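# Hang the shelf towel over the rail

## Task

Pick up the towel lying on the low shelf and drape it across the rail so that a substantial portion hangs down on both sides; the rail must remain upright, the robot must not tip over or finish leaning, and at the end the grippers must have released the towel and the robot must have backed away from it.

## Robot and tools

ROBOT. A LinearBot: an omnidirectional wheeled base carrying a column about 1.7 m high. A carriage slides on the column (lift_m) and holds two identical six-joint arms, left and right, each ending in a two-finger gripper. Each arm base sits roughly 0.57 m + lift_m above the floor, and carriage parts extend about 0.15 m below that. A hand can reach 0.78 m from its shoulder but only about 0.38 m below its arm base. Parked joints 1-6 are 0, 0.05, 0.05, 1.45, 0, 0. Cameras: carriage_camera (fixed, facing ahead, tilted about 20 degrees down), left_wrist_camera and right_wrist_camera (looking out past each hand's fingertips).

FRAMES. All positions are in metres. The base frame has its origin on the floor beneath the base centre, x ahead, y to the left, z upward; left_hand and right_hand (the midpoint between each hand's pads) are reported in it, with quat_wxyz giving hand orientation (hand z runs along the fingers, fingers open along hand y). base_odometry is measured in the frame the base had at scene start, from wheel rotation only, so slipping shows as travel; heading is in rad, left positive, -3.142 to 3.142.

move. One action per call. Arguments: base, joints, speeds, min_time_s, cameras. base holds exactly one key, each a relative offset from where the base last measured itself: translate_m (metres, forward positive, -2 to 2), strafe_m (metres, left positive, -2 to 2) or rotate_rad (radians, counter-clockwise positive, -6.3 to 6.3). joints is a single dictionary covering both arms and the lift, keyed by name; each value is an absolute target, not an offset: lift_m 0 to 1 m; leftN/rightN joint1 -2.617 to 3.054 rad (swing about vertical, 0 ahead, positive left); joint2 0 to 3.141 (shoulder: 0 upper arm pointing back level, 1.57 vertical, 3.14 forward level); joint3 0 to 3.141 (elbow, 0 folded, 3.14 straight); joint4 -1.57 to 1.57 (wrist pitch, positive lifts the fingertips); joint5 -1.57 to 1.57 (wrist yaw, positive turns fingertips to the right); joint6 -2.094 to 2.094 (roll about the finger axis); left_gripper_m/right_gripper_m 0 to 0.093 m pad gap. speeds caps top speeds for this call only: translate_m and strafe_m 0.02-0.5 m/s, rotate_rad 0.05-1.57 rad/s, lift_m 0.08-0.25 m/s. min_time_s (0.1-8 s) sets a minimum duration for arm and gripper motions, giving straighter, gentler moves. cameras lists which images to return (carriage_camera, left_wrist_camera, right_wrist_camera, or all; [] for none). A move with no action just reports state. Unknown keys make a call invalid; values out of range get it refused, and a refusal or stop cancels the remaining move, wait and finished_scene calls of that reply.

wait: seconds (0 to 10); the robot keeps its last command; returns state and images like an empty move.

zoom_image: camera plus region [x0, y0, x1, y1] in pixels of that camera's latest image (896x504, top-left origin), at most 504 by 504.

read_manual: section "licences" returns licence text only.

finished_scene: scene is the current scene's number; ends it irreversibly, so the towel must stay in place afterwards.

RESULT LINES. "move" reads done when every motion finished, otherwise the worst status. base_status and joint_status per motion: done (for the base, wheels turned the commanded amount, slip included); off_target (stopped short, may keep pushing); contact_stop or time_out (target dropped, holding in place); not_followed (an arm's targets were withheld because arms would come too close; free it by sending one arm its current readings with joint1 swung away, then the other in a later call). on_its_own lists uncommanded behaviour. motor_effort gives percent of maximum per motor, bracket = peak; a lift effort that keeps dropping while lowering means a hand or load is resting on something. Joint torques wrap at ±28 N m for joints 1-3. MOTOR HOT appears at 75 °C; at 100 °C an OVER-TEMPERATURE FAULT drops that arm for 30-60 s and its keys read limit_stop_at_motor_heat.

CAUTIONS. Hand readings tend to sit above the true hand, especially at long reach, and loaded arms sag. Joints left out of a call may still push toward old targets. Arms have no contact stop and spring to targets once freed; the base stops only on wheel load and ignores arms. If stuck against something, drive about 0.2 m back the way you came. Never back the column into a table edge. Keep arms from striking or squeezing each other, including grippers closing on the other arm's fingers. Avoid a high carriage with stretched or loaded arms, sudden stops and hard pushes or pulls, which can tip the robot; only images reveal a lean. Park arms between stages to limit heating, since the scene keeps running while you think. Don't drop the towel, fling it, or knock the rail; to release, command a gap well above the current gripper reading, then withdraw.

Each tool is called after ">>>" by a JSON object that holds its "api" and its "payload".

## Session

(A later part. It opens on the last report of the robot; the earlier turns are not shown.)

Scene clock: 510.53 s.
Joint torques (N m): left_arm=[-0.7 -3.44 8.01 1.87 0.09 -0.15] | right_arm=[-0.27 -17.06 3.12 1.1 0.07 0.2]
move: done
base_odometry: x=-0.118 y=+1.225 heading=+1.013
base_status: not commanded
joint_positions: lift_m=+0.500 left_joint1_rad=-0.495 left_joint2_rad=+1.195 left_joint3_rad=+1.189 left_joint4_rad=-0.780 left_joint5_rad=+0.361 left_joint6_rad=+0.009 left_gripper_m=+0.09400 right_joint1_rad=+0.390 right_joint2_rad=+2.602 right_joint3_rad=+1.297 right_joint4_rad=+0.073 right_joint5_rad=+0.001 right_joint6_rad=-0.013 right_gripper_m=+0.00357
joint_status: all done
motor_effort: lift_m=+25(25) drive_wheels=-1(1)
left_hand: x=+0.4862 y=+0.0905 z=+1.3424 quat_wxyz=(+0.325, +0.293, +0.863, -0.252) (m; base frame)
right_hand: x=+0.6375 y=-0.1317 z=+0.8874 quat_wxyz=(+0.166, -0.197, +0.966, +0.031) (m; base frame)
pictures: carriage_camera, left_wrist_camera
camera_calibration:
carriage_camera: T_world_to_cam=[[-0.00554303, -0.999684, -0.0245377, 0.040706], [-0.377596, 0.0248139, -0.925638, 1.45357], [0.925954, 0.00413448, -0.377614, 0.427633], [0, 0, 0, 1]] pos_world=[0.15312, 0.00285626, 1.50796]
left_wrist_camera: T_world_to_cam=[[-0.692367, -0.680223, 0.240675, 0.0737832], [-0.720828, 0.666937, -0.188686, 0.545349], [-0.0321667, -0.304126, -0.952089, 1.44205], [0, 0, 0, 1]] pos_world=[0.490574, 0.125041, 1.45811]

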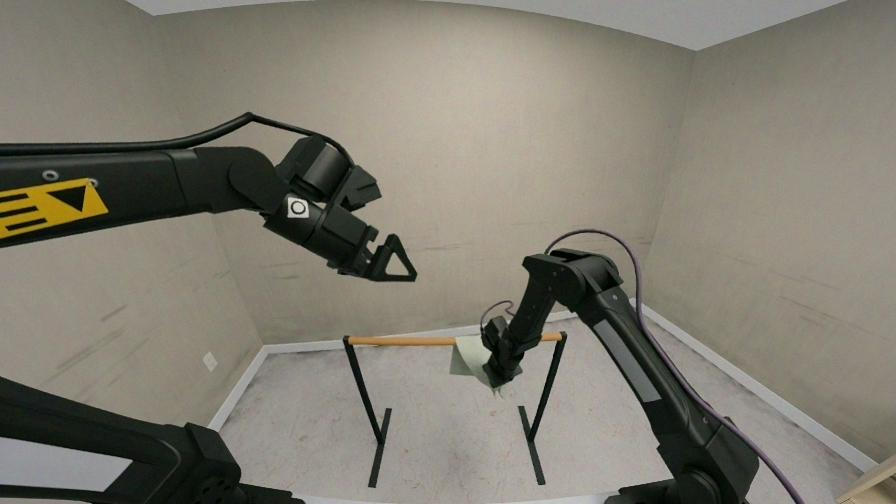

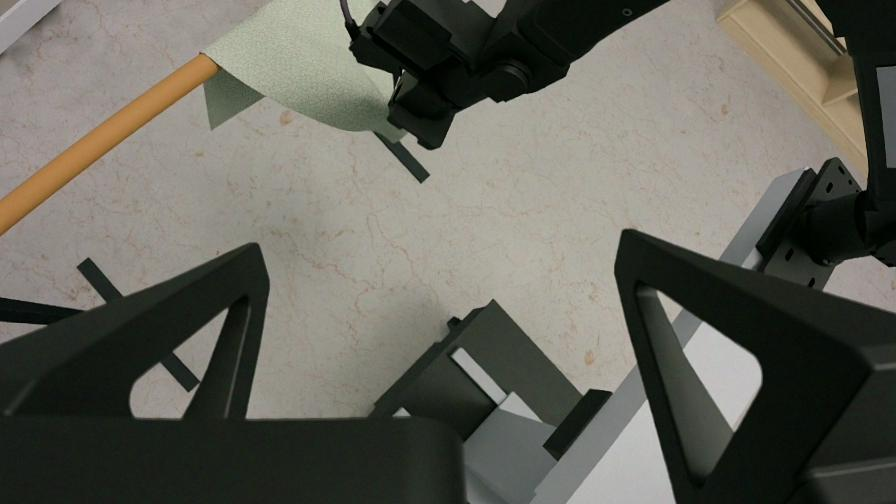

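>>> {"api": "move", "payload": {"joints": {"right_joint1_rad": 0.39, "right_joint2_rad": 2.63, "right_joint3_rad": 0.985, "right_joint4_rad": 0.87, "right_joint5_rad": 0.0, "right_joint6_rad": 0.0}, "min_time_s": 3}}

Scene clock: 516.13 s.
Joint torques (N m): left_arm=[-0.75 -3.38 8.03 1.88 0.07 -0.16] | right_arm=[-0.25 -9.84 2.17 1.88 0.06 0.21]
move: done
base_odometry: x=-0.118 y=+1.225 heading=+1.013
base_status: not commanded
joint_positions: lift_m=+0.500 left_joint1_rad=-0.495 left_joint2_rad=+1.195 left_joint3_rad=+1.189 left_joint4_rad=-0.780 left_joint5_rad=+0.361 left_joint6_rad=+0.009 left_gripper_m=+0.09400 right_joint1_rad=+0.390 right_joint2_rad=+2.602 right_joint3_rad=+0.992 right_joint4_rad=+0.858 right_joint5_rad=+0.001 right_joint6_rad=-0.013 right_gripper_m=+0.00357
joint_status: all done
motor_effort: lift_m=+24(25) drive_wheels=-1(1)
left_hand: x=+0.4862 y=+0.0905 z=+1.3424 quat_wxyz=(+0.325, +0.293, +0.863, -0.252) (m; base frame)
right_hand: x=+0.6616 y=-0.1218 z=+0.9248 quat_wxyz=(+0.391, -0.183, +0.899, +0.074) (m; base frame)
pictures: carriage_camera, left_wrist_camera, right_wrist_camera
camera_calibration:
carriage_camera: T_world_to_cam=[[-0.00554303, -0.999684, -0.0245377, 0.040706], [-0.377596, 0.0248139, -0.925638, 1.45357], [0.925954, 0.00413448, -0.377614, 0.427633], [0, 0, 0, 1]] pos_world=[0.15312, 0.00285626, 1.50796]
left_wrist_camera: T_world_to_cam=[[-0.692367, -0.680223, 0.240675, 0.0737832], [-0.720828, 0.666937, -0.188686, 0.545349], [-0.0321667, -0.304126, -0.952089, 1.44205], [0, 0, 0, 1]] pos_world=[0.490574, 0.125041, 1.45811]
right_wrist_camera: T_world_to_cam=[[0.412735, -0.909675, -0.0462669, -0.331634], [-0.895113, -0.395678, -0.205453, 0.746016], [0.168589, 0.126212, -0.977573, 0.934522], [0, 0, 0, 1]] pos_world=[0.647095, -0.124444, 1.05149]

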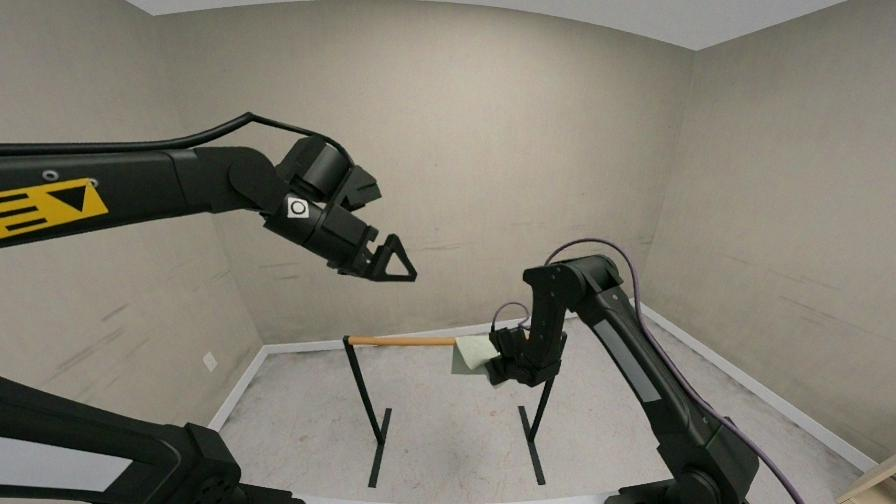

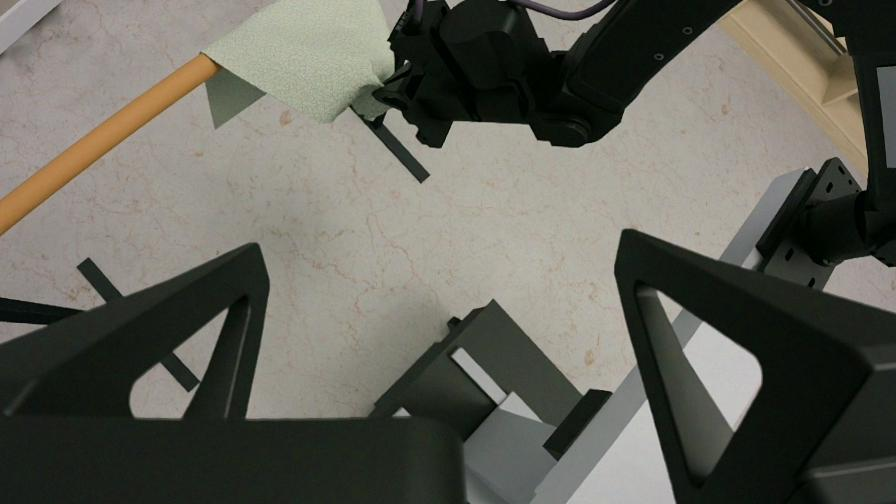

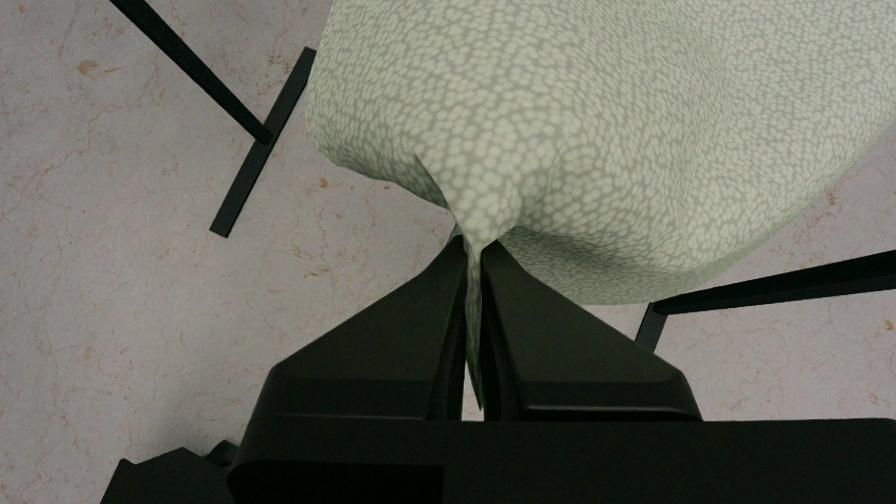

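>>> {"api": "move", "payload": {"base": {"translate_m": -0.05}, "joints": {"lift_m": 0.44}, "speeds": {"translate_m": 0.06, "lift_m": 0.08}, "cameras": []}}

>>> {"api": "move", "payload": {"base": {"translate_m": 0.015}, "joints": {"lift_m": 0.356}, "speeds": {"translate_m": 0.03, "lift_m": 0.1}, "cameras": ["carriage_camera", "left_wrist_camera", "right_wrist_camera"]}}

Scene clock: 524.07 s.
Joint torques (N m): left_arm=[-0.7 -3.52 7.88 1.95 0.07 -0.15] | right_arm=[-0.42 -10.74 2.18 1.72 0.03 0.19]
move: done
base_odometry: x=-0.145 y=+1.183 heading=+1.014
base_status: done
joint_positions: lift_m=+0.440 left_joint1_rad=-0.495 left_joint2_rad=+1.195 left_joint3_rad=+1.191 left_joint4_rad=-0.787 left_joint5_rad=+0.360 left_joint6_rad=+0.009 left_gripper_m=+0.09400 right_joint1_rad=+0.390 right_joint2_rad=+2.611 right_joint3_rad=+0.992 right_joint4_rad=+0.868 right_joint5_rad=+0.001 right_joint6_rad=-0.013 right_gripper_m=+0.00357
joint_status: all done
motor_effort: lift_m=+20(20) drive_wheels=-1(9)
left_hand: x=+0.4854 y=+0.0911 z=+1.2824 quat_wxyz=(+0.323, +0.293, +0.864, -0.251) (m; base frame)
right_hand: x=+0.6609 y=-0.1221 z=+0.8631 quat_wxyz=(+0.392, -0.183, +0.899, +0.074) (m; base frame)
pictures: none
No camera images: "cameras" was empty.

Scene clock: 525.30 s.
Joint torques (N m): left_arm=[-0.75 -3.36 7.83 1.99 0.1 -0.14] | right_arm=[-0.21 -11 2.19 1.66 0.07 0.2]
move: done
base_odometry: x=-0.137 y=+1.196 heading=+1.014
base_status: done
joint_positions: lift_m=+0.356 left_joint1_rad=-0.496 left_joint2_rad=+1.195 left_joint3_rad=+1.191 left_joint4_rad=-0.792 left_joint5_rad=+0.360 left_joint6_rad=+0.009 left_gripper_m=+0.09400 right_joint1_rad=+0.390 right_joint2_rad=+2.615 right_joint3_rad=+0.991 right_joint4_rad=+0.873 right_joint5_rad=+0.001 right_joint6_rad=-0.013 right_gripper_m=+0.00357
joint_status: all done
motor_effort: lift_m=+20(21) drive_wheels=+2(9)
left_hand: x=+0.4847 y=+0.0913 z=+1.1980 quat_wxyz=(+0.321, +0.293, +0.865, -0.251) (m; base frame)
right_hand: x=+0.6601 y=-0.1228 z=+0.7781 quat_wxyz=(+0.392, -0.183, +0.899, +0.074) (m; base frame)
pictures: carriage_camera, left_wrist_camera, right_wrist_camera
camera_calibration:
carriage_camera: T_world_to_cam=[[-0.00554303, -0.999684, -0.0245377, 0.0371873], [-0.377596, 0.0248139, -0.925638, 1.32084], [0.925954, 0.00413448, -0.377614, 0.373483], [0, 0, 0, 1]] pos_world=[0.15312, 0.00285626, 1.36456]
left_wrist_camera: T_world_to_cam=[[-0.690109, -0.681661, 0.24308, 0.104179], [-0.722615, 0.66747, -0.179755, 0.506698], [-0.0397166, -0.299704, -0.953205, 1.30944], [0, 0, 0, 1]] pos_world=[0.490049, 0.125255, 1.31393]
right_wrist_camera: T_world_to_cam=[[0.412145, -0.909945, -0.0462242, -0.338456], [-0.895176, -0.394963, -0.206551, 0.71513], [0.169693, 0.126508, -0.977343, 0.790643], [0, 0, 0, 1]] pos_world=[0.645493, -0.125548, 0.904796]

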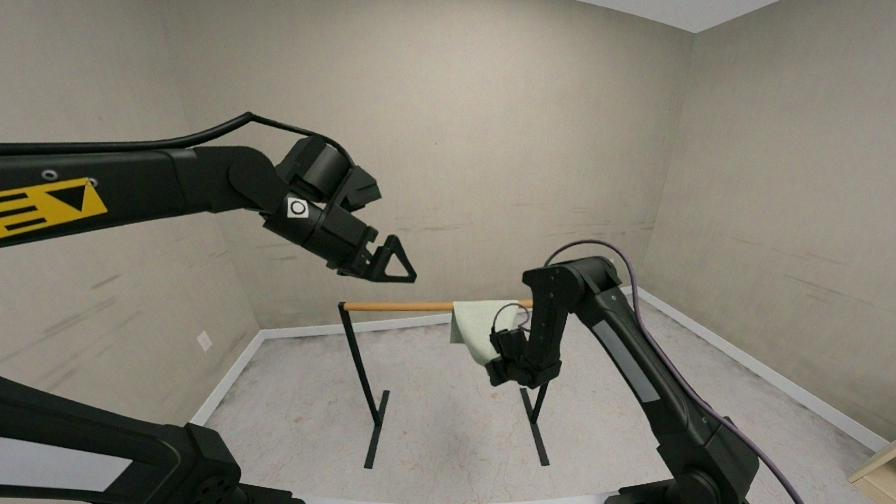

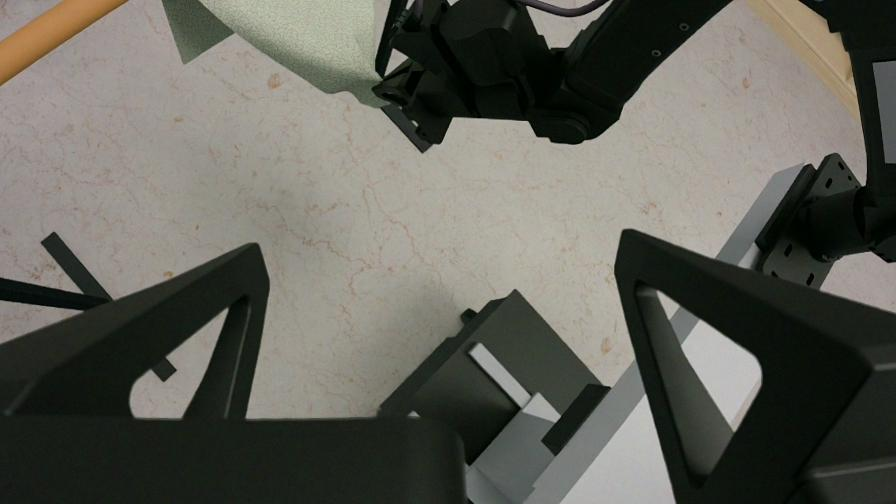

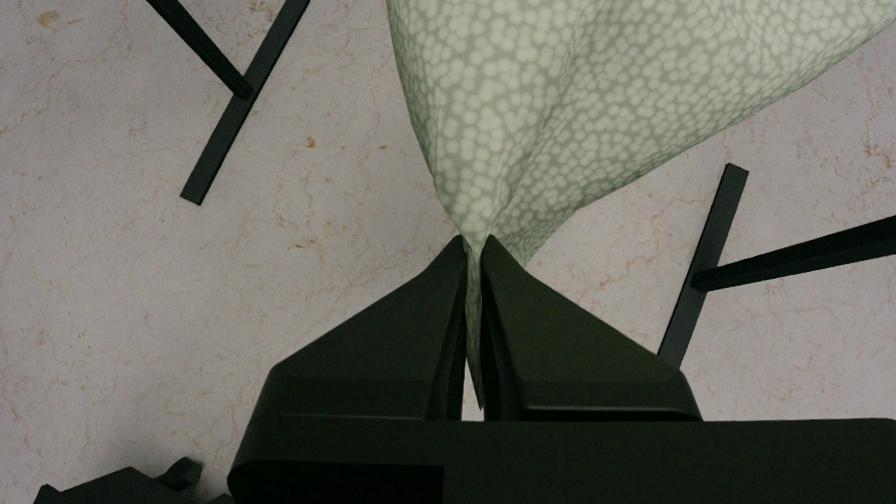

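>>> {"api": "move", "payload": {"base": {"translate_m": 0.03}, "joints": {"lift_m": 0.30}, "speeds": {"translate_m": 0.06, "lift_m": 0.1}, "cameras": []}}

>>> {"api": "move", "payload": {"base": {"translate_m": 0.04}, "joints": {"lift_m": 0.256}, "speeds": {"translate_m": 0.08, "lift_m": 0.08}, "cameras": ["carriage_camera", "left_wrist_camera", "right_wrist_camera"]}}

Scene clock: 529.13 s.
Joint torques (N m): left_arm=[-0.68 -3.6 7.84 1.99 0.09 -0.15] | right_arm=[-0.27 -10.91 2.26 1.67 0.05 0.19]
move: done
base_odometry: x=-0.121 y=+1.221 heading=+1.014
base_status: done
joint_positions: lift_m=+0.300 left_joint1_rad=-0.496 left_joint2_rad=+1.197 left_joint3_rad=+1.192 left_joint4_rad=-0.794 left_joint5_rad=+0.360 left_joint6_rad=+0.009 left_gripper_m=+0.09400 right_joint1_rad=+0.390 right_joint2_rad=+2.616 right_joint3_rad=+0.989 right_joint4_rad=+0.877 right_joint5_rad=+0.001 right_joint6_rad=-0.013 right_gripper_m=+0.00357
joint_status: all done
motor_effort: lift_m=+20(20) drive_wheels=+1(10)
left_hand: x=+0.4846 y=+0.0913 z=+1.1411 quat_wxyz=(+0.319, +0.293, +0.866, -0.250) (m; base frame)
right_hand: x=+0.6598 y=-0.1225 z=+0.7218 quat_wxyz=(+0.392, -0.183, +0.898, +0.074) (m; base frame)
pictures: none
No camera images: "cameras" was empty.

Scene clock: 530.27 s.
Joint torques (N m): left_arm=[-0.59 -3.67 7.77 2.03 0.1 -0.15] | right_arm=[-0.1 -11.17 2.45 1.58 0.06 0.19]
move: done
base_odometry: x=-0.100 y=+1.255 heading=+1.014
base_status: done
joint_positions: lift_m=+0.256 left_joint1_rad=-0.497 left_joint2_rad=+1.198 left_joint3_rad=+1.192 left_joint4_rad=-0.794 left_joint5_rad=+0.359 left_joint6_rad=+0.009 left_gripper_m=+0.09400 right_joint1_rad=+0.390 right_joint2_rad=+2.617 right_joint3_rad=+0.989 right_joint4_rad=+0.880 right_joint5_rad=+0.001 right_joint6_rad=-0.013 right_gripper_m=+0.00357
joint_status: all done
motor_effort: lift_m=+20(21) drive_wheels=-1(10)
left_hand: x=+0.4848 y=+0.0912 z=+1.0966 quat_wxyz=(+0.319, +0.293, +0.866, -0.250) (m; base frame)
right_hand: x=+0.6601 y=-0.1224 z=+0.6780 quat_wxyz=(+0.393, -0.183, +0.898, +0.075) (m; base frame)
pictures: carriage_camera, left_wrist_camera, right_wrist_camera
camera_calibration:
carriage_camera: T_world_to_cam=[[-0.00554303, -0.999684, -0.0245377, 0.0347311], [-0.377596, 0.0248139, -0.925638, 1.22818], [0.925954, 0.00413448, -0.377614, 0.335684], [0, 0, 0, 1]] pos_world=[0.15312, 0.00285626, 1.26446]
left_wrist_camera: T_world_to_cam=[[-0.688982, -0.682505, 0.243906, 0.127377], [-0.723433, 0.668088, -0.174079, 0.482593], [-0.0441408, -0.296388, -0.954047, 1.21545], [0, 0, 0, 1]] pos_world=[0.490535, 0.124765, 1.21254]
right_wrist_camera: T_world_to_cam=[[0.412952, -0.909585, -0.0461119, -0.343297], [-0.894233, -0.395342, -0.209886, 0.696191], [0.172679, 0.127908, -0.976638, 0.690553], [0, 0, 0, 1]] pos_world=[0.645078, -0.125351, 0.804711]

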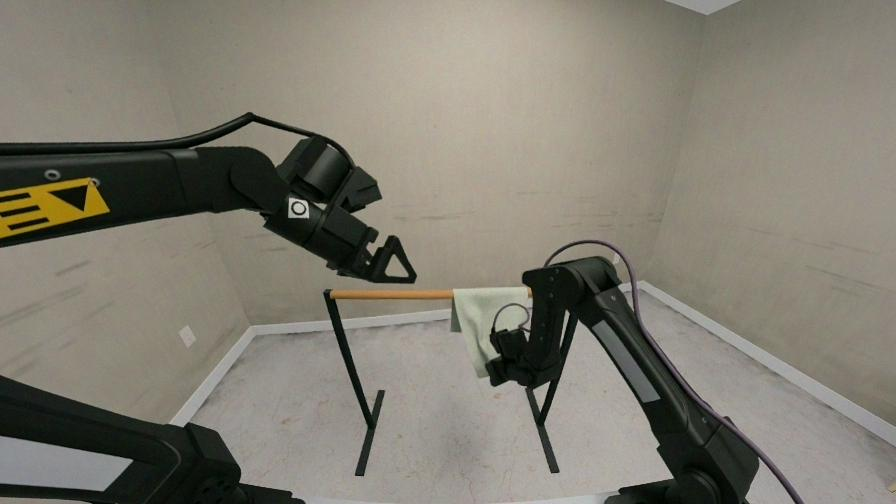

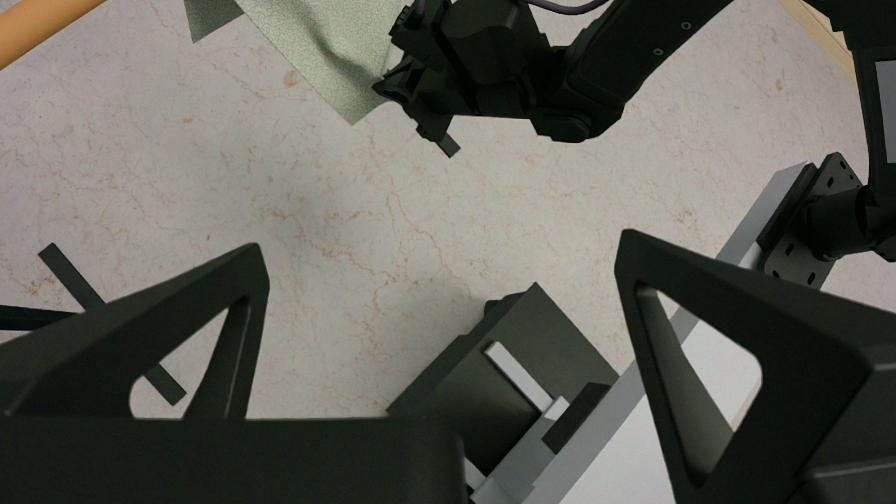

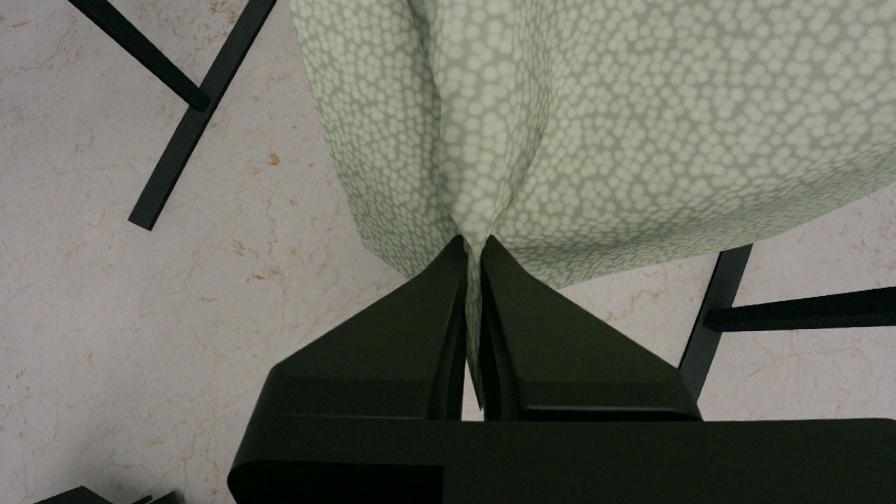

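>>> {"api": "zoom_image", "payload": {"camera": "carriage_camera", "region": [430, 270, 550, 400]}}

>>> {"api": "zoom_image", "payload": {"camera": "left_wrist_camera", "region": [160, 0, 460, 180]}}

Scaled by 3.877 from the camera's 896x504 image, which has a finer 1280x720 frame.

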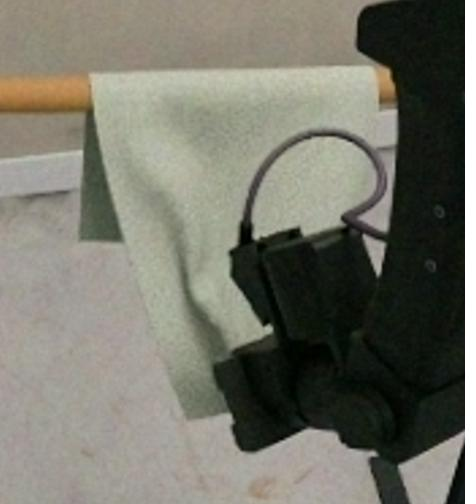

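Scaled by 1.680 from the camera's 896x504 image, which has a finer 1280x720 frame.

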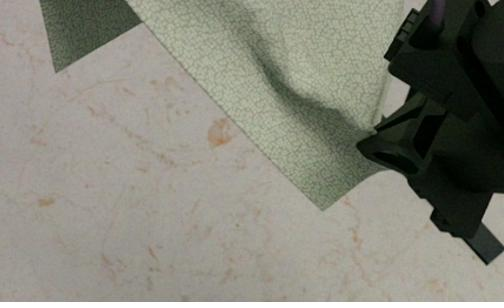

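>>> {"api": "move", "payload": {"cameras": ["carriage_camera", "left_wrist_camera"]}}

>>> {"api": "zoom_image", "payload": {"camera": "carriage_camera", "region": [430, 270, 550, 400]}}

>>> {"api": "zoom_image", "payload": {"camera": "left_wrist_camera", "region": [160, 0, 460, 180]}}

Scene clock: 549.43 s.
Joint torques (N m): left_arm=[-0.57 -3.73 7.77 2.02 0.12 -0.16] | right_arm=[-0.24 -11.11 2.37 1.62 0.04 0.22]
base_odometry: x=-0.100 y=+1.255 heading=+1.014
base_status: done
joint_positions: lift_m=+0.256 left_joint1_rad=-0.497 left_joint2_rad=+1.198 left_joint3_rad=+1.192 left_joint4_rad=-0.794 left_joint5_rad=+0.359 left_joint6_rad=+0.009 left_gripper_m=+0.09400 right_joint1_rad=+0.390 right_joint2_rad=+2.617 right_joint3_rad=+0.989 right_joint4_rad=+0.880 right_joint5_rad=+0.001 right_joint6_rad=-0.013 right_gripper_m=+0.00357
joint_status: all done
motor_effort: lift_m=+20(21) drive_wheels=-1(10)
left_hand: x=+0.4848 y=+0.0912 z=+1.0966 quat_wxyz=(+0.319, +0.293, +0.866, -0.250) (m; base frame)
right_hand: x=+0.6601 y=-0.1224 z=+0.6780 quat_wxyz=(+0.393, -0.183, +0.898, +0.075) (m; base frame)
pictures: carriage_camera, left_wrist_camera
camera_calibration:
carriage_camera: T_world_to_cam=[[-0.00554303, -0.999684, -0.0245377, 0.0347311], [-0.377596, 0.0248139, -0.925638, 1.22818], [0.925954, 0.00413448, -0.377614, 0.335684], [0, 0, 0, 1]] pos_world=[0.15312, 0.00285626, 1.26446]
left_wrist_camera: T_world_to_cam=[[-0.688982, -0.682505, 0.243906, 0.127377], [-0.723433, 0.668088, -0.174079, 0.482593], [-0.0441408, -0.296388, -0.954047, 1.21545], [0, 0, 0, 1]] pos_world=[0.490535, 0.124765, 1.21254]

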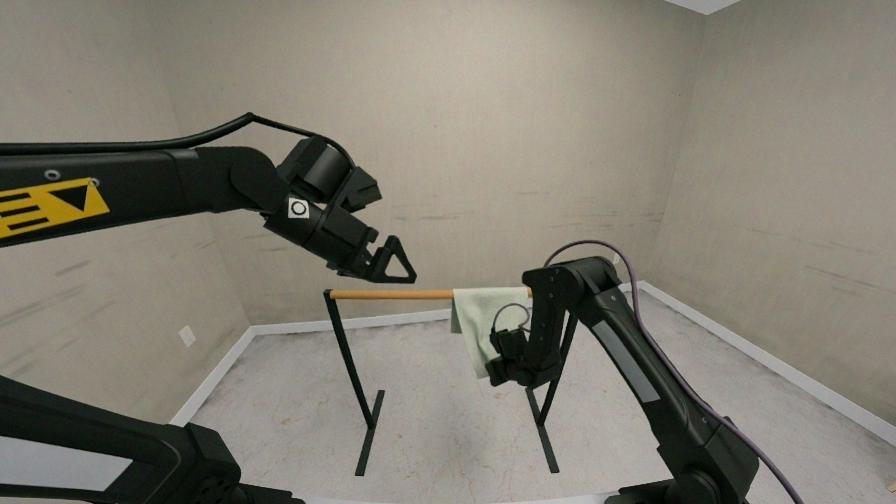

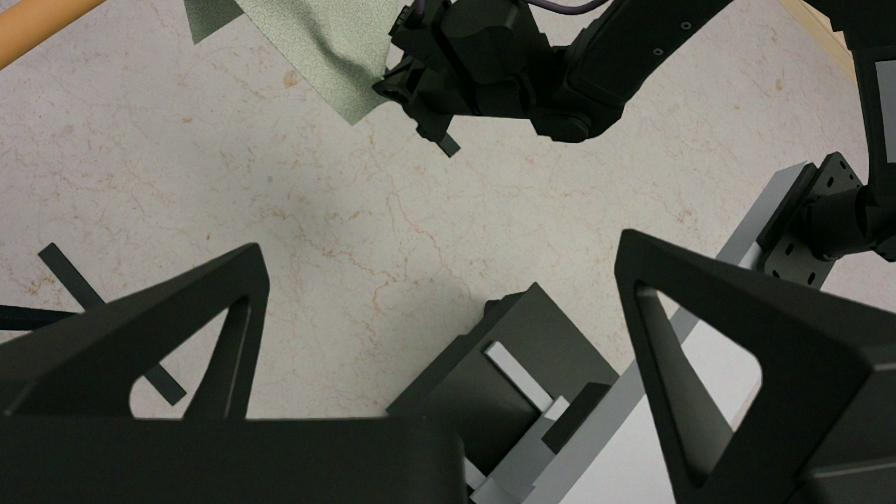

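Scaled by 3.877 from the camera's 896x504 image, which has a finer 1280x720 frame.

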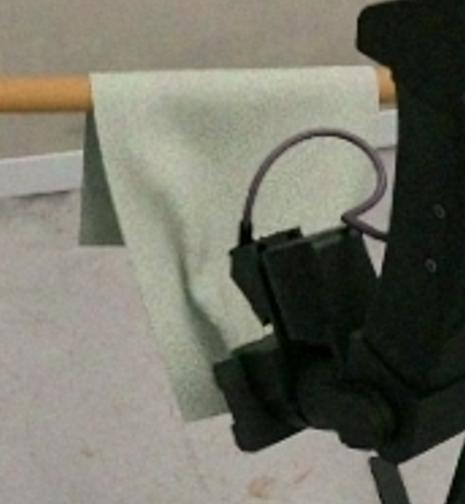

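Scaled by 1.680 from the camera's 896x504 image, which has a finer 1280x720 frame.

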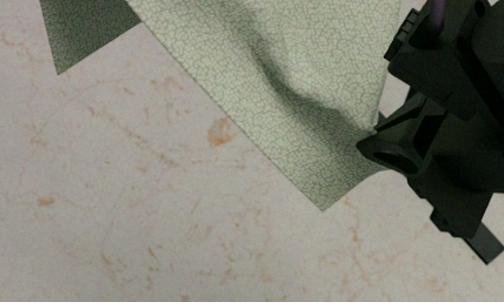

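>>> {"api": "move", "payload": {"base": {"translate_m": 0.045}, "joints": {"lift_m": 0.224}, "speeds": {"translate_m": 0.08, "lift_m": 0.08}, "cameras": ["carriage_camera", "left_wrist_camera", "right_wrist_camera"]}}

>>> {"api": "zoom_image", "payload": {"camera": "carriage_camera", "region": [430, 260, 550, 390]}}

Scene clock: 563.40 s.
Joint torques (N m): left_arm=[-0.35 -3.81 7.71 2.02 0.09 -0.16] | right_arm=[-0.25 -11 2.35 1.61 0.03 0.18]
move: done
base_odometry: x=-0.076 y=+1.293 heading=+1.014
base_status: done
joint_positions: lift_m=+0.224 left_joint1_rad=-0.498 left_joint2_rad=+1.198 left_joint3_rad=+1.192 left_joint4_rad=-0.796 left_joint5_rad=+0.359 left_joint6_rad=+0.009 left_gripper_m=+0.09400 right_joint1_rad=+0.390 right_joint2_rad=+2.618 right_joint3_rad=+0.989 right_joint4_rad=+0.879 right_joint5_rad=+0.001 right_joint6_rad=-0.013 right_gripper_m=+0.00357
joint_status: all done
motor_effort: lift_m=+20(21) drive_wheels=-5(9)
left_hand: x=+0.4843 y=+0.0910 z=+1.0643 quat_wxyz=(+0.318, +0.294, +0.866, -0.250) (m; base frame)
right_hand: x=+0.6598 y=-0.1226 z=+0.6455 quat_wxyz=(+0.392, -0.183, +0.898, +0.074) (m; base frame)
pictures: carriage_camera, left_wrist_camera, right_wrist_camera
camera_calibration:
carriage_camera: T_world_to_cam=[[-0.00554303, -0.999684, -0.0245377, 0.0339483], [-0.377596, 0.0248139, -0.925638, 1.19865], [0.925954, 0.00413448, -0.377614, 0.323638], [0, 0, 0, 1]] pos_world=[0.15312, 0.00285626, 1.23256]
left_wrist_camera: T_world_to_cam=[[-0.689501, -0.681935, 0.244035, 0.134851], [-0.722846, 0.66912, -0.172543, 0.474735], [-0.0456259, -0.295369, -0.954293, 1.18552], [0, 0, 0, 1]] pos_world=[0.490231, 0.124472, 1.18034]
right_wrist_camera: T_world_to_cam=[[0.412816, -0.909635, -0.0463464, -0.344634], [-0.894564, -0.395356, -0.208441, 0.688213], [0.171282, 0.127508, -0.976936, 0.659946], [0, 0, 0, 1]] pos_world=[0.644884, -0.12555, 0.772205]

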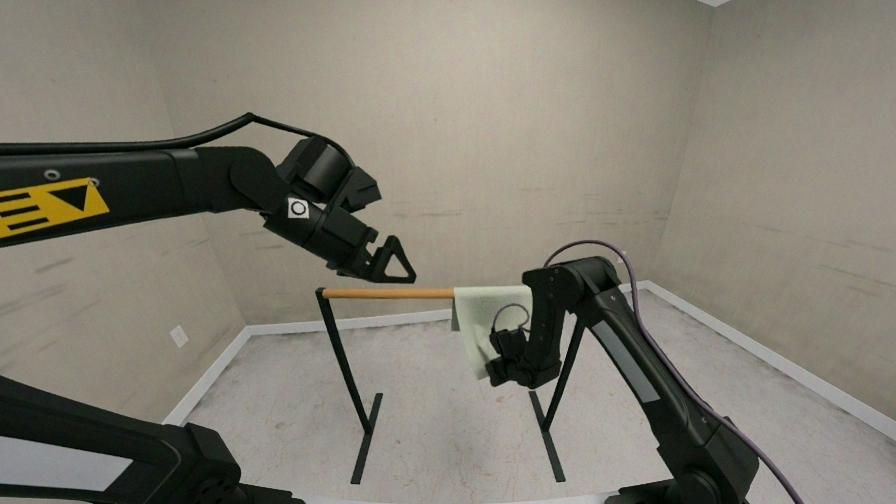

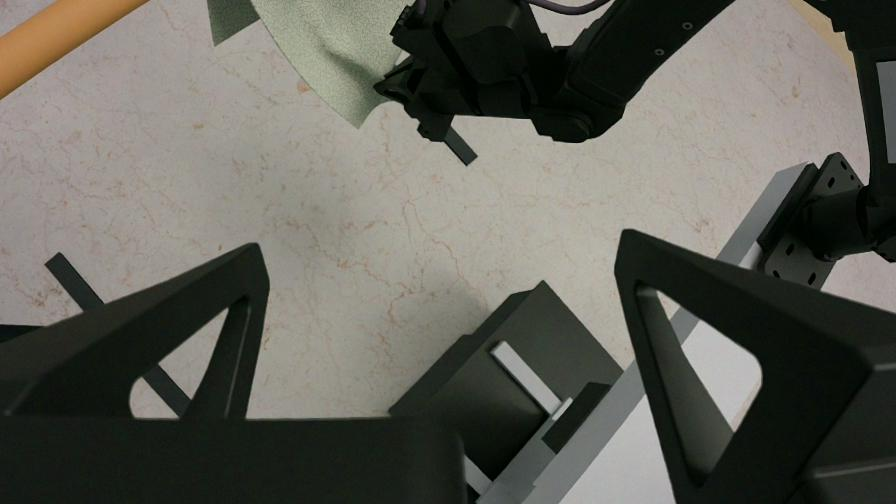

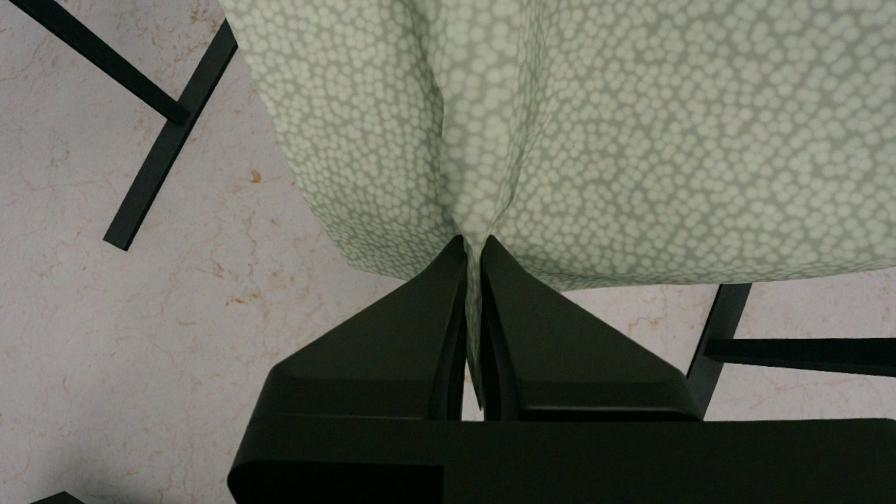

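Scaled by 3.877 from the camera's 896x504 image, which has a finer 1280x720 frame.

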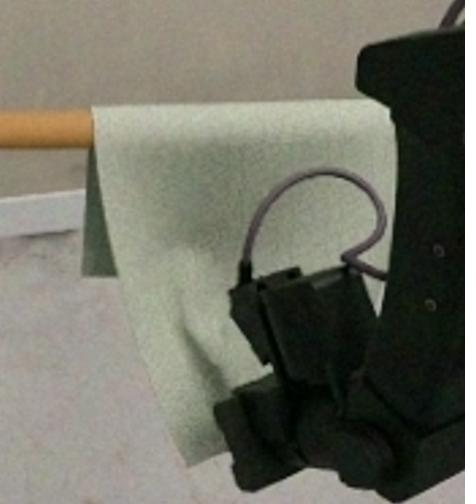

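>>> {"api": "move", "payload": {"base": {"translate_m": -0.068}, "joints": {"lift_m": 0.324}, "speeds": {"translate_m": 0.1, "lift_m": 0.12}, "cameras": []}}

>>> {"api": "move", "payload": {"base": {"translate_m": -0.01}, "joints": {"lift_m": 0.474}, "speeds": {"translate_m": 0.05, "lift_m": 0.15}, "cameras": []}}

>>> {"api": "move", "payload": {"base": {"translate_m": 0.05}, "joints": {"lift_m": 0.569}, "speeds": {"translate_m": 0.06, "lift_m": 0.12}, "cameras": ["carriage_camera", "left_wrist_camera", "right_wrist_camera"]}}

Scene clock: 577.20 s.
Joint torques (N m): left_arm=[-0.44 -3.7 7.82 2.02 0.1 -0.15] | right_arm=[-0.14 -11.48 2.35 1.64 0.07 0.2]
move: done
base_odometry: x=-0.112 y=+1.236 heading=+1.014
base_status: done
joint_positions: lift_m=+0.324 left_joint1_rad=-0.498 left_joint2_rad=+1.198 left_joint3_rad=+1.192 left_joint4_rad=-0.796 left_joint5_rad=+0.358 left_joint6_rad=+0.009 left_gripper_m=+0.09400 right_joint1_rad=+0.390 right_joint2_rad=+2.620 right_joint3_rad=+0.989 right_joint4_rad=+0.878 right_joint5_rad=+0.001 right_joint6_rad=-0.013 right_gripper_m=+0.00357
joint_status: all done
motor_effort: lift_m=+24(30) drive_wheels=+2(11)
left_hand: x=+0.4843 y=+0.0910 z=+1.1638 quat_wxyz=(+0.318, +0.293, +0.866, -0.250) (m; base frame)
right_hand: x=+0.6589 y=-0.1232 z=+0.7437 quat_wxyz=(+0.391, -0.183, +0.899, +0.074) (m; base frame)
pictures: none
No camera images: "cameras" was empty.

Scene clock: 578.63 s.
Joint torques (N m): left_arm=[-0.47 -3.73 7.79 2 0.12 -0.15] | right_arm=[-0.12 -11.37 2.5 1.62 0.06 0.17]
move: done
base_odometry: x=-0.118 y=+1.227 heading=+1.015
base_status: done
joint_positions: lift_m=+0.474 left_joint1_rad=-0.499 left_joint2_rad=+1.198 left_joint3_rad=+1.192 left_joint4_rad=-0.794 left_joint5_rad=+0.357 left_joint6_rad=+0.009 left_gripper_m=+0.09400 right_joint1_rad=+0.390 right_joint2_rad=+2.621 right_joint3_rad=+0.988 right_joint4_rad=+0.878 right_joint5_rad=+0.001 right_joint6_rad=-0.013 right_gripper_m=+0.00357
joint_status: all done
motor_effort: lift_m=+25(30) drive_wheels=-1(12)
left_hand: x=+0.4845 y=+0.0909 z=+1.3139 quat_wxyz=(+0.319, +0.294, +0.866, -0.249) (m; base frame)
right_hand: x=+0.6582 y=-0.1233 z=+0.8931 quat_wxyz=(+0.390, -0.183, +0.899, +0.074) (m; base frame)
pictures: none
No camera images: "cameras" was empty.

Scene clock: 580.00 s.
Joint torques (N m): left_arm=[-0.49 -3.67 7.77 2.01 0.13 -0.14] | right_arm=[-0.27 -11.38 2.88 1.64 0.06 0.2]
move: done
base_odometry: x=-0.092 y=+1.270 heading=+1.015
base_status: done
joint_positions: lift_m=+0.569 left_joint1_rad=-0.499 left_joint2_rad=+1.198 left_joint3_rad=+1.192 left_joint4_rad=-0.795 left_joint5_rad=+0.357 left_joint6_rad=+0.009 left_gripper_m=+0.09400 right_joint1_rad=+0.391 right_joint2_rad=+2.621 right_joint3_rad=+0.986 right_joint4_rad=+0.875 right_joint5_rad=+0.000 right_joint6_rad=-0.013 right_gripper_m=+0.00357
joint_status: all done
motor_effort: lift_m=+24(30) drive_wheels=-2(8)
left_hand: x=+0.4845 y=+0.0909 z=+1.4089 quat_wxyz=(+0.318, +0.294, +0.866, -0.249) (m; base frame)
right_hand: x=+0.6567 y=-0.1234 z=+0.9868 quat_wxyz=(+0.387, -0.184, +0.900, +0.074) (m; base frame)
pictures: carriage_camera, left_wrist_camera, right_wrist_camera
camera_calibration:
carriage_camera: T_world_to_cam=[[-0.00554303, -0.999684, -0.0245377, 0.0423991], [-0.377596, 0.0248139, -0.925638, 1.51744], [0.925954, 0.00413448, -0.377614, 0.453688], [0, 0, 0, 1]] pos_world=[0.15312, 0.00285626, 1.57696]
left_wrist_camera: T_world_to_cam=[[-0.689598, -0.682202, 0.243013, 0.0523563], [-0.722841, 0.668893, -0.173446, 0.535648], [-0.0442245, -0.295268, -0.95439, 1.51369], [0, 0, 0, 1]] pos_world=[0.490235, 0.124371, 1.52484]
right_wrist_camera: T_world_to_cam=[[0.413529, -0.909261, -0.0473124, -0.327714], [-0.896163, -0.397289, -0.197617, 0.746521], [0.160889, 0.12412, -0.979137, 1.00255], [0, 0, 0, 1]] pos_world=[0.643224, -0.12583, 1.11366]

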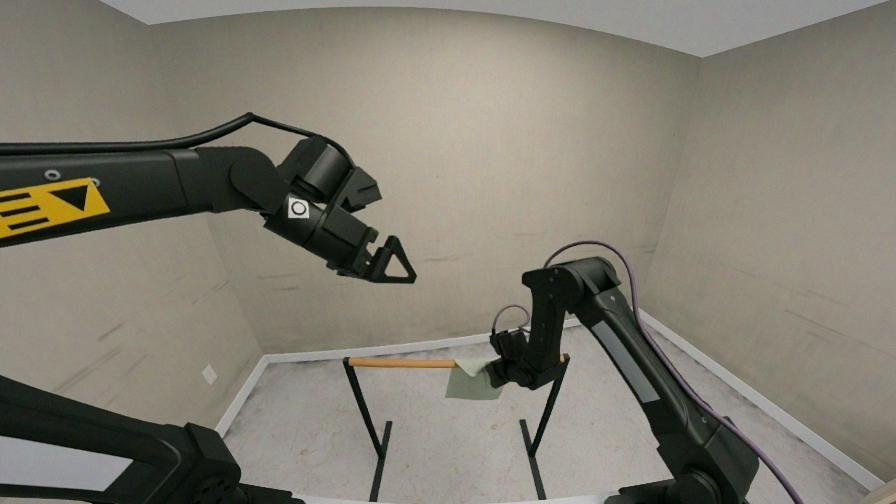

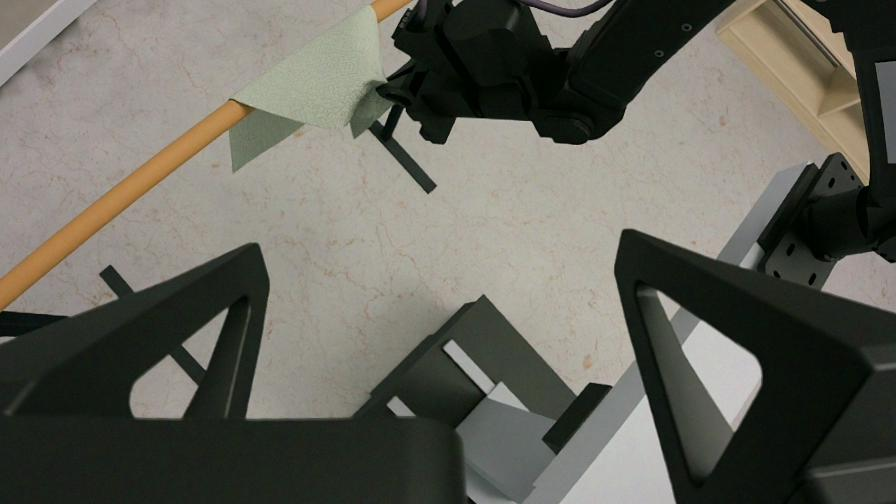

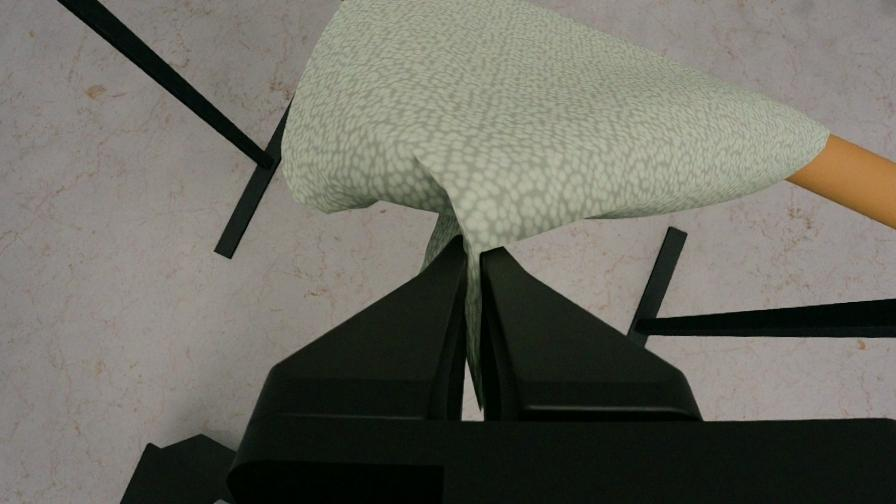

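>>> {"api": "move", "payload": {"base": {"translate_m": -0.075}, "joints": {"lift_m": 0.474}, "speeds": {"translate_m": 0.09, "lift_m": 0.11}, "cameras": []}}

>>> {"api": "move", "payload": {"base": {"translate_m": 0.008}, "joints": {"lift_m": 0.349}, "speeds": {"translate_m": 0.03, "lift_m": 0.12}, "cameras": []}}

>>> {"api": "move", "payload": {"base": {"translate_m": 0.05}, "joints": {"lift_m": 0.281}, "speeds": {"translate_m": 0.08, "lift_m": 0.1}, "cameras": []}}

>>> {"api": "move", "payload": {"base": {"translate_m": 0.045}, "joints": {"lift_m": 0.246}, "speeds": {"translate_m": 0.08, "lift_m": 0.08}, "cameras": ["carriage_camera", "left_wrist_camera", "right_wrist_camera"]}}

>>> {"api": "zoom_image", "payload": {"camera": "carriage_camera", "region": [430, 260, 550, 390]}}

>>> {"api": "zoom_image", "payload": {"camera": "left_wrist_camera", "region": [160, 0, 460, 180]}}

Scene clock: 591.50 s.
Joint torques (N m): left_arm=[-0.4 -3.71 7.73 2.02 0.11 -0.14] | right_arm=[-0.25 -11.56 2.58 1.63 0.06 0.19]
move: done
base_odometry: x=-0.131 y=+1.206 heading=+1.015
base_status: done
joint_positions: lift_m=+0.474 left_joint1_rad=-0.499 left_joint2_rad=+1.198 left_joint3_rad=+1.192 left_joint4_rad=-0.795 left_joint5_rad=+0.357 left_joint6_rad=+0.009 left_gripper_m=+0.09400 right_joint1_rad=+0.391 right_joint2_rad=+2.621 right_joint3_rad=+0.986 right_joint4_rad=+0.875 right_joint5_rad=+0.000 right_joint6_rad=-0.013 right_gripper_m=+0.00357
joint_status: all done
motor_effort: lift_m=+20(20) drive_wheels=+0(8)
left_hand: x=+0.4844 y=+0.0910 z=+1.3144 quat_wxyz=(+0.318, +0.294, +0.866, -0.249) (m; base frame)
right_hand: x=+0.6568 y=-0.1233 z=+0.8925 quat_wxyz=(+0.387, -0.184, +0.900, +0.074) (m; base frame)
pictures: none
No camera images: "cameras" was empty.

Scene clock: 592.93 s.
Joint torques (N m): left_arm=[-0.39 -3.79 7.8 2.01 0.13 -0.15] | right_arm=[-0.25 -11.43 2.78 1.65 0.08 0.2]
move: done
base_odometry: x=-0.127 y=+1.213 heading=+1.015
base_status: done
joint_positions: lift_m=+0.349 left_joint1_rad=-0.499 left_joint2_rad=+1.198 left_joint3_rad=+1.192 left_joint4_rad=-0.796 left_joint5_rad=+0.357 left_joint6_rad=+0.009 left_gripper_m=+0.09400 right_joint1_rad=+0.390 right_joint2_rad=+2.621 right_joint3_rad=+0.986 right_joint4_rad=+0.876 right_joint5_rad=+0.000 right_joint6_rad=-0.012 right_gripper_m=+0.00357
joint_status: all done
motor_effort: lift_m=+20(20) drive_wheels=+1(9)
left_hand: x=+0.4843 y=+0.0910 z=+1.1894 quat_wxyz=(+0.318, +0.294, +0.866, -0.249) (m; base frame)
right_hand: x=+0.6571 y=-0.1236 z=+0.7676 quat_wxyz=(+0.388, -0.183, +0.900, +0.074) (m; base frame)
pictures: none
No camera images: "cameras" was empty.

Scene clock: 594.20 s.
Joint torques (N m): left_arm=[-0.38 -3.73 7.75 2.02 0.12 -0.13] | right_arm=[-0.13 -11.49 2.67 1.62 0.06 0.18]
move: done
base_odometry: x=-0.101 y=+1.255 heading=+1.015
base_status: done
joint_positions: lift_m=+0.281 left_joint1_rad=-0.499 left_joint2_rad=+1.198 left_joint3_rad=+1.192 left_joint4_rad=-0.796 left_joint5_rad=+0.357 left_joint6_rad=+0.009 left_gripper_m=+0.09400 right_joint1_rad=+0.390 right_joint2_rad=+2.621 right_joint3_rad=+0.986 right_joint4_rad=+0.879 right_joint5_rad=+0.000 right_joint6_rad=-0.012 right_gripper_m=+0.00357
joint_status: all done
motor_effort: lift_m=+20(20) drive_wheels=-1(10)
left_hand: x=+0.4843 y=+0.0910 z=+1.1215 quat_wxyz=(+0.318, +0.294, +0.866, -0.249) (m; base frame)
right_hand: x=+0.6576 y=-0.1236 z=+0.7002 quat_wxyz=(+0.389, -0.183, +0.900, +0.074) (m; base frame)
pictures: none
No camera images: "cameras" was empty.

Scene clock: 595.40 s.
Joint torques (N m): left_arm=[-0.43 -3.75 7.69 2.02 0.12 -0.15] | right_arm=[0.09 -11.62 2.61 1.6 0.07 0.2]
move: done
base_odometry: x=-0.077 y=+1.293 heading=+1.016
base_status: done
joint_positions: lift_m=+0.246 left_joint1_rad=-0.499 left_joint2_rad=+1.198 left_joint3_rad=+1.192 left_joint4_rad=-0.796 left_joint5_rad=+0.357 left_joint6_rad=+0.009 left_gripper_m=+0.09400 right_joint1_rad=+0.390 right_joint2_rad=+2.621 right_joint3_rad=+0.986 right_joint4_rad=+0.880 right_joint5_rad=+0.000 right_joint6_rad=-0.012 right_gripper_m=+0.00357
joint_status: all done
motor_effort: lift_m=+20(20) drive_wheels=-5(8)
left_hand: x=+0.4843 y=+0.0910 z=+1.0865 quat_wxyz=(+0.318, +0.294, +0.866, -0.249) (m; base frame)
right_hand: x=+0.6578 y=-0.1235 z=+0.6654 quat_wxyz=(+0.390, -0.183, +0.899, +0.074) (m; base frame)
pictures: carriage_camera, left_wrist_camera, right_wrist_camera
camera_calibration:
carriage_camera: T_world_to_cam=[[-0.00554303, -0.999684, -0.0245377, 0.0344882], [-0.377596, 0.0248139, -0.925638, 1.21902], [0.925954, 0.00413448, -0.377614, 0.331946], [0, 0, 0, 1]] pos_world=[0.15312, 0.00285626, 1.25456]
left_wrist_camera: T_world_to_cam=[[-0.689422, -0.682325, 0.243168, 0.130445], [-0.722972, 0.668944, -0.1727, 0.478888], [-0.0448284, -0.294867, -0.954486, 1.20636], [0, 0, 0, 1]] pos_world=[0.490233, 0.124372, 1.20244]
right_wrist_camera: T_world_to_cam=[[0.41249, -0.909729, -0.0473773, -0.34284], [-0.895748, -0.395586, -0.202847, 0.687351], [0.165794, 0.12611, -0.978064, 0.684001], [0, 0, 0, 1]] pos_world=[0.643708, -0.126244, 0.792181]

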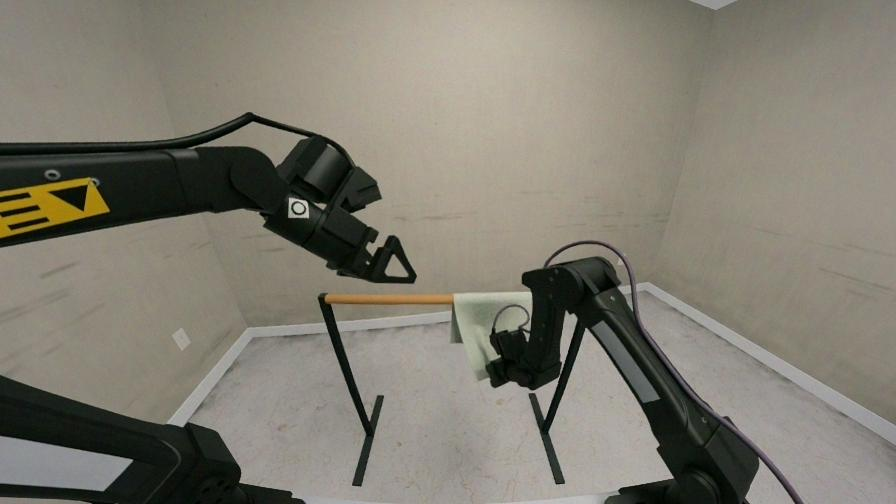

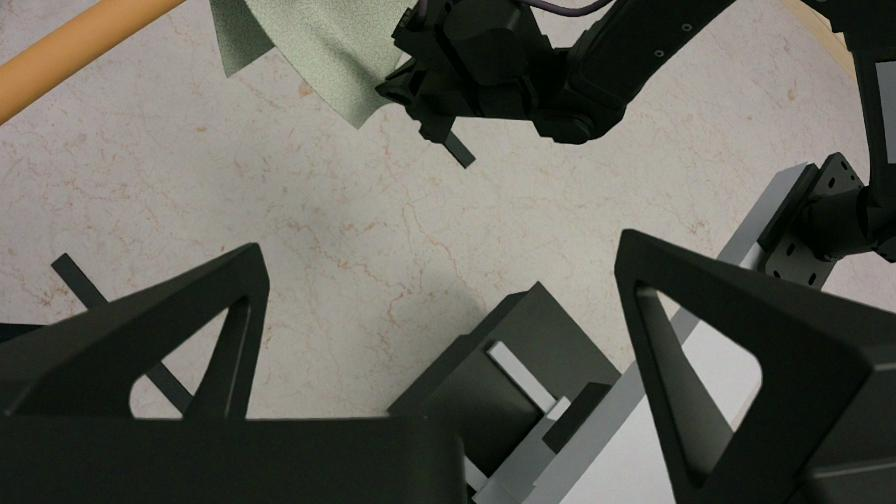

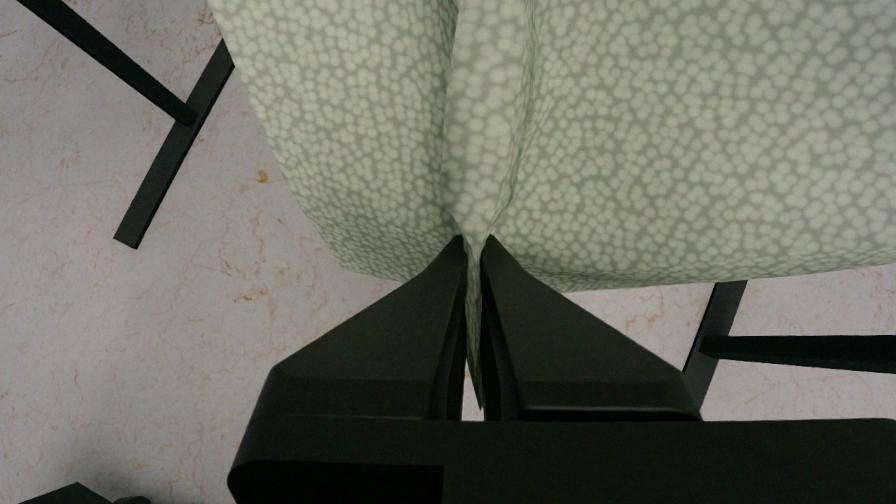

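Scaled by 3.877 from the camera's 896x504 image, which has a finer 1280x720 frame.

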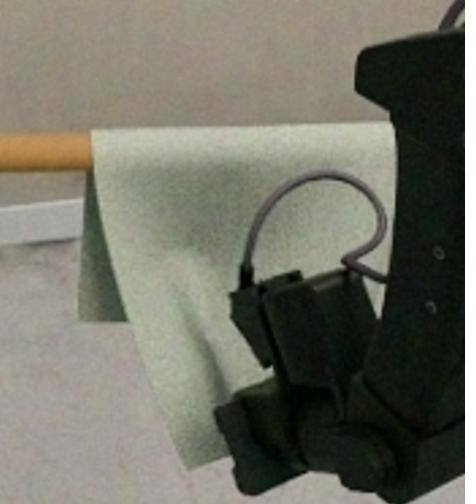

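Scaled by 1.680 from the camera's 896x504 image, which has a finer 1280x720 frame.

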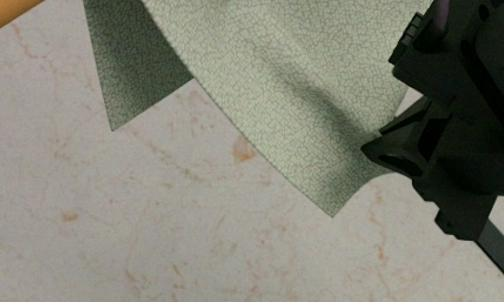

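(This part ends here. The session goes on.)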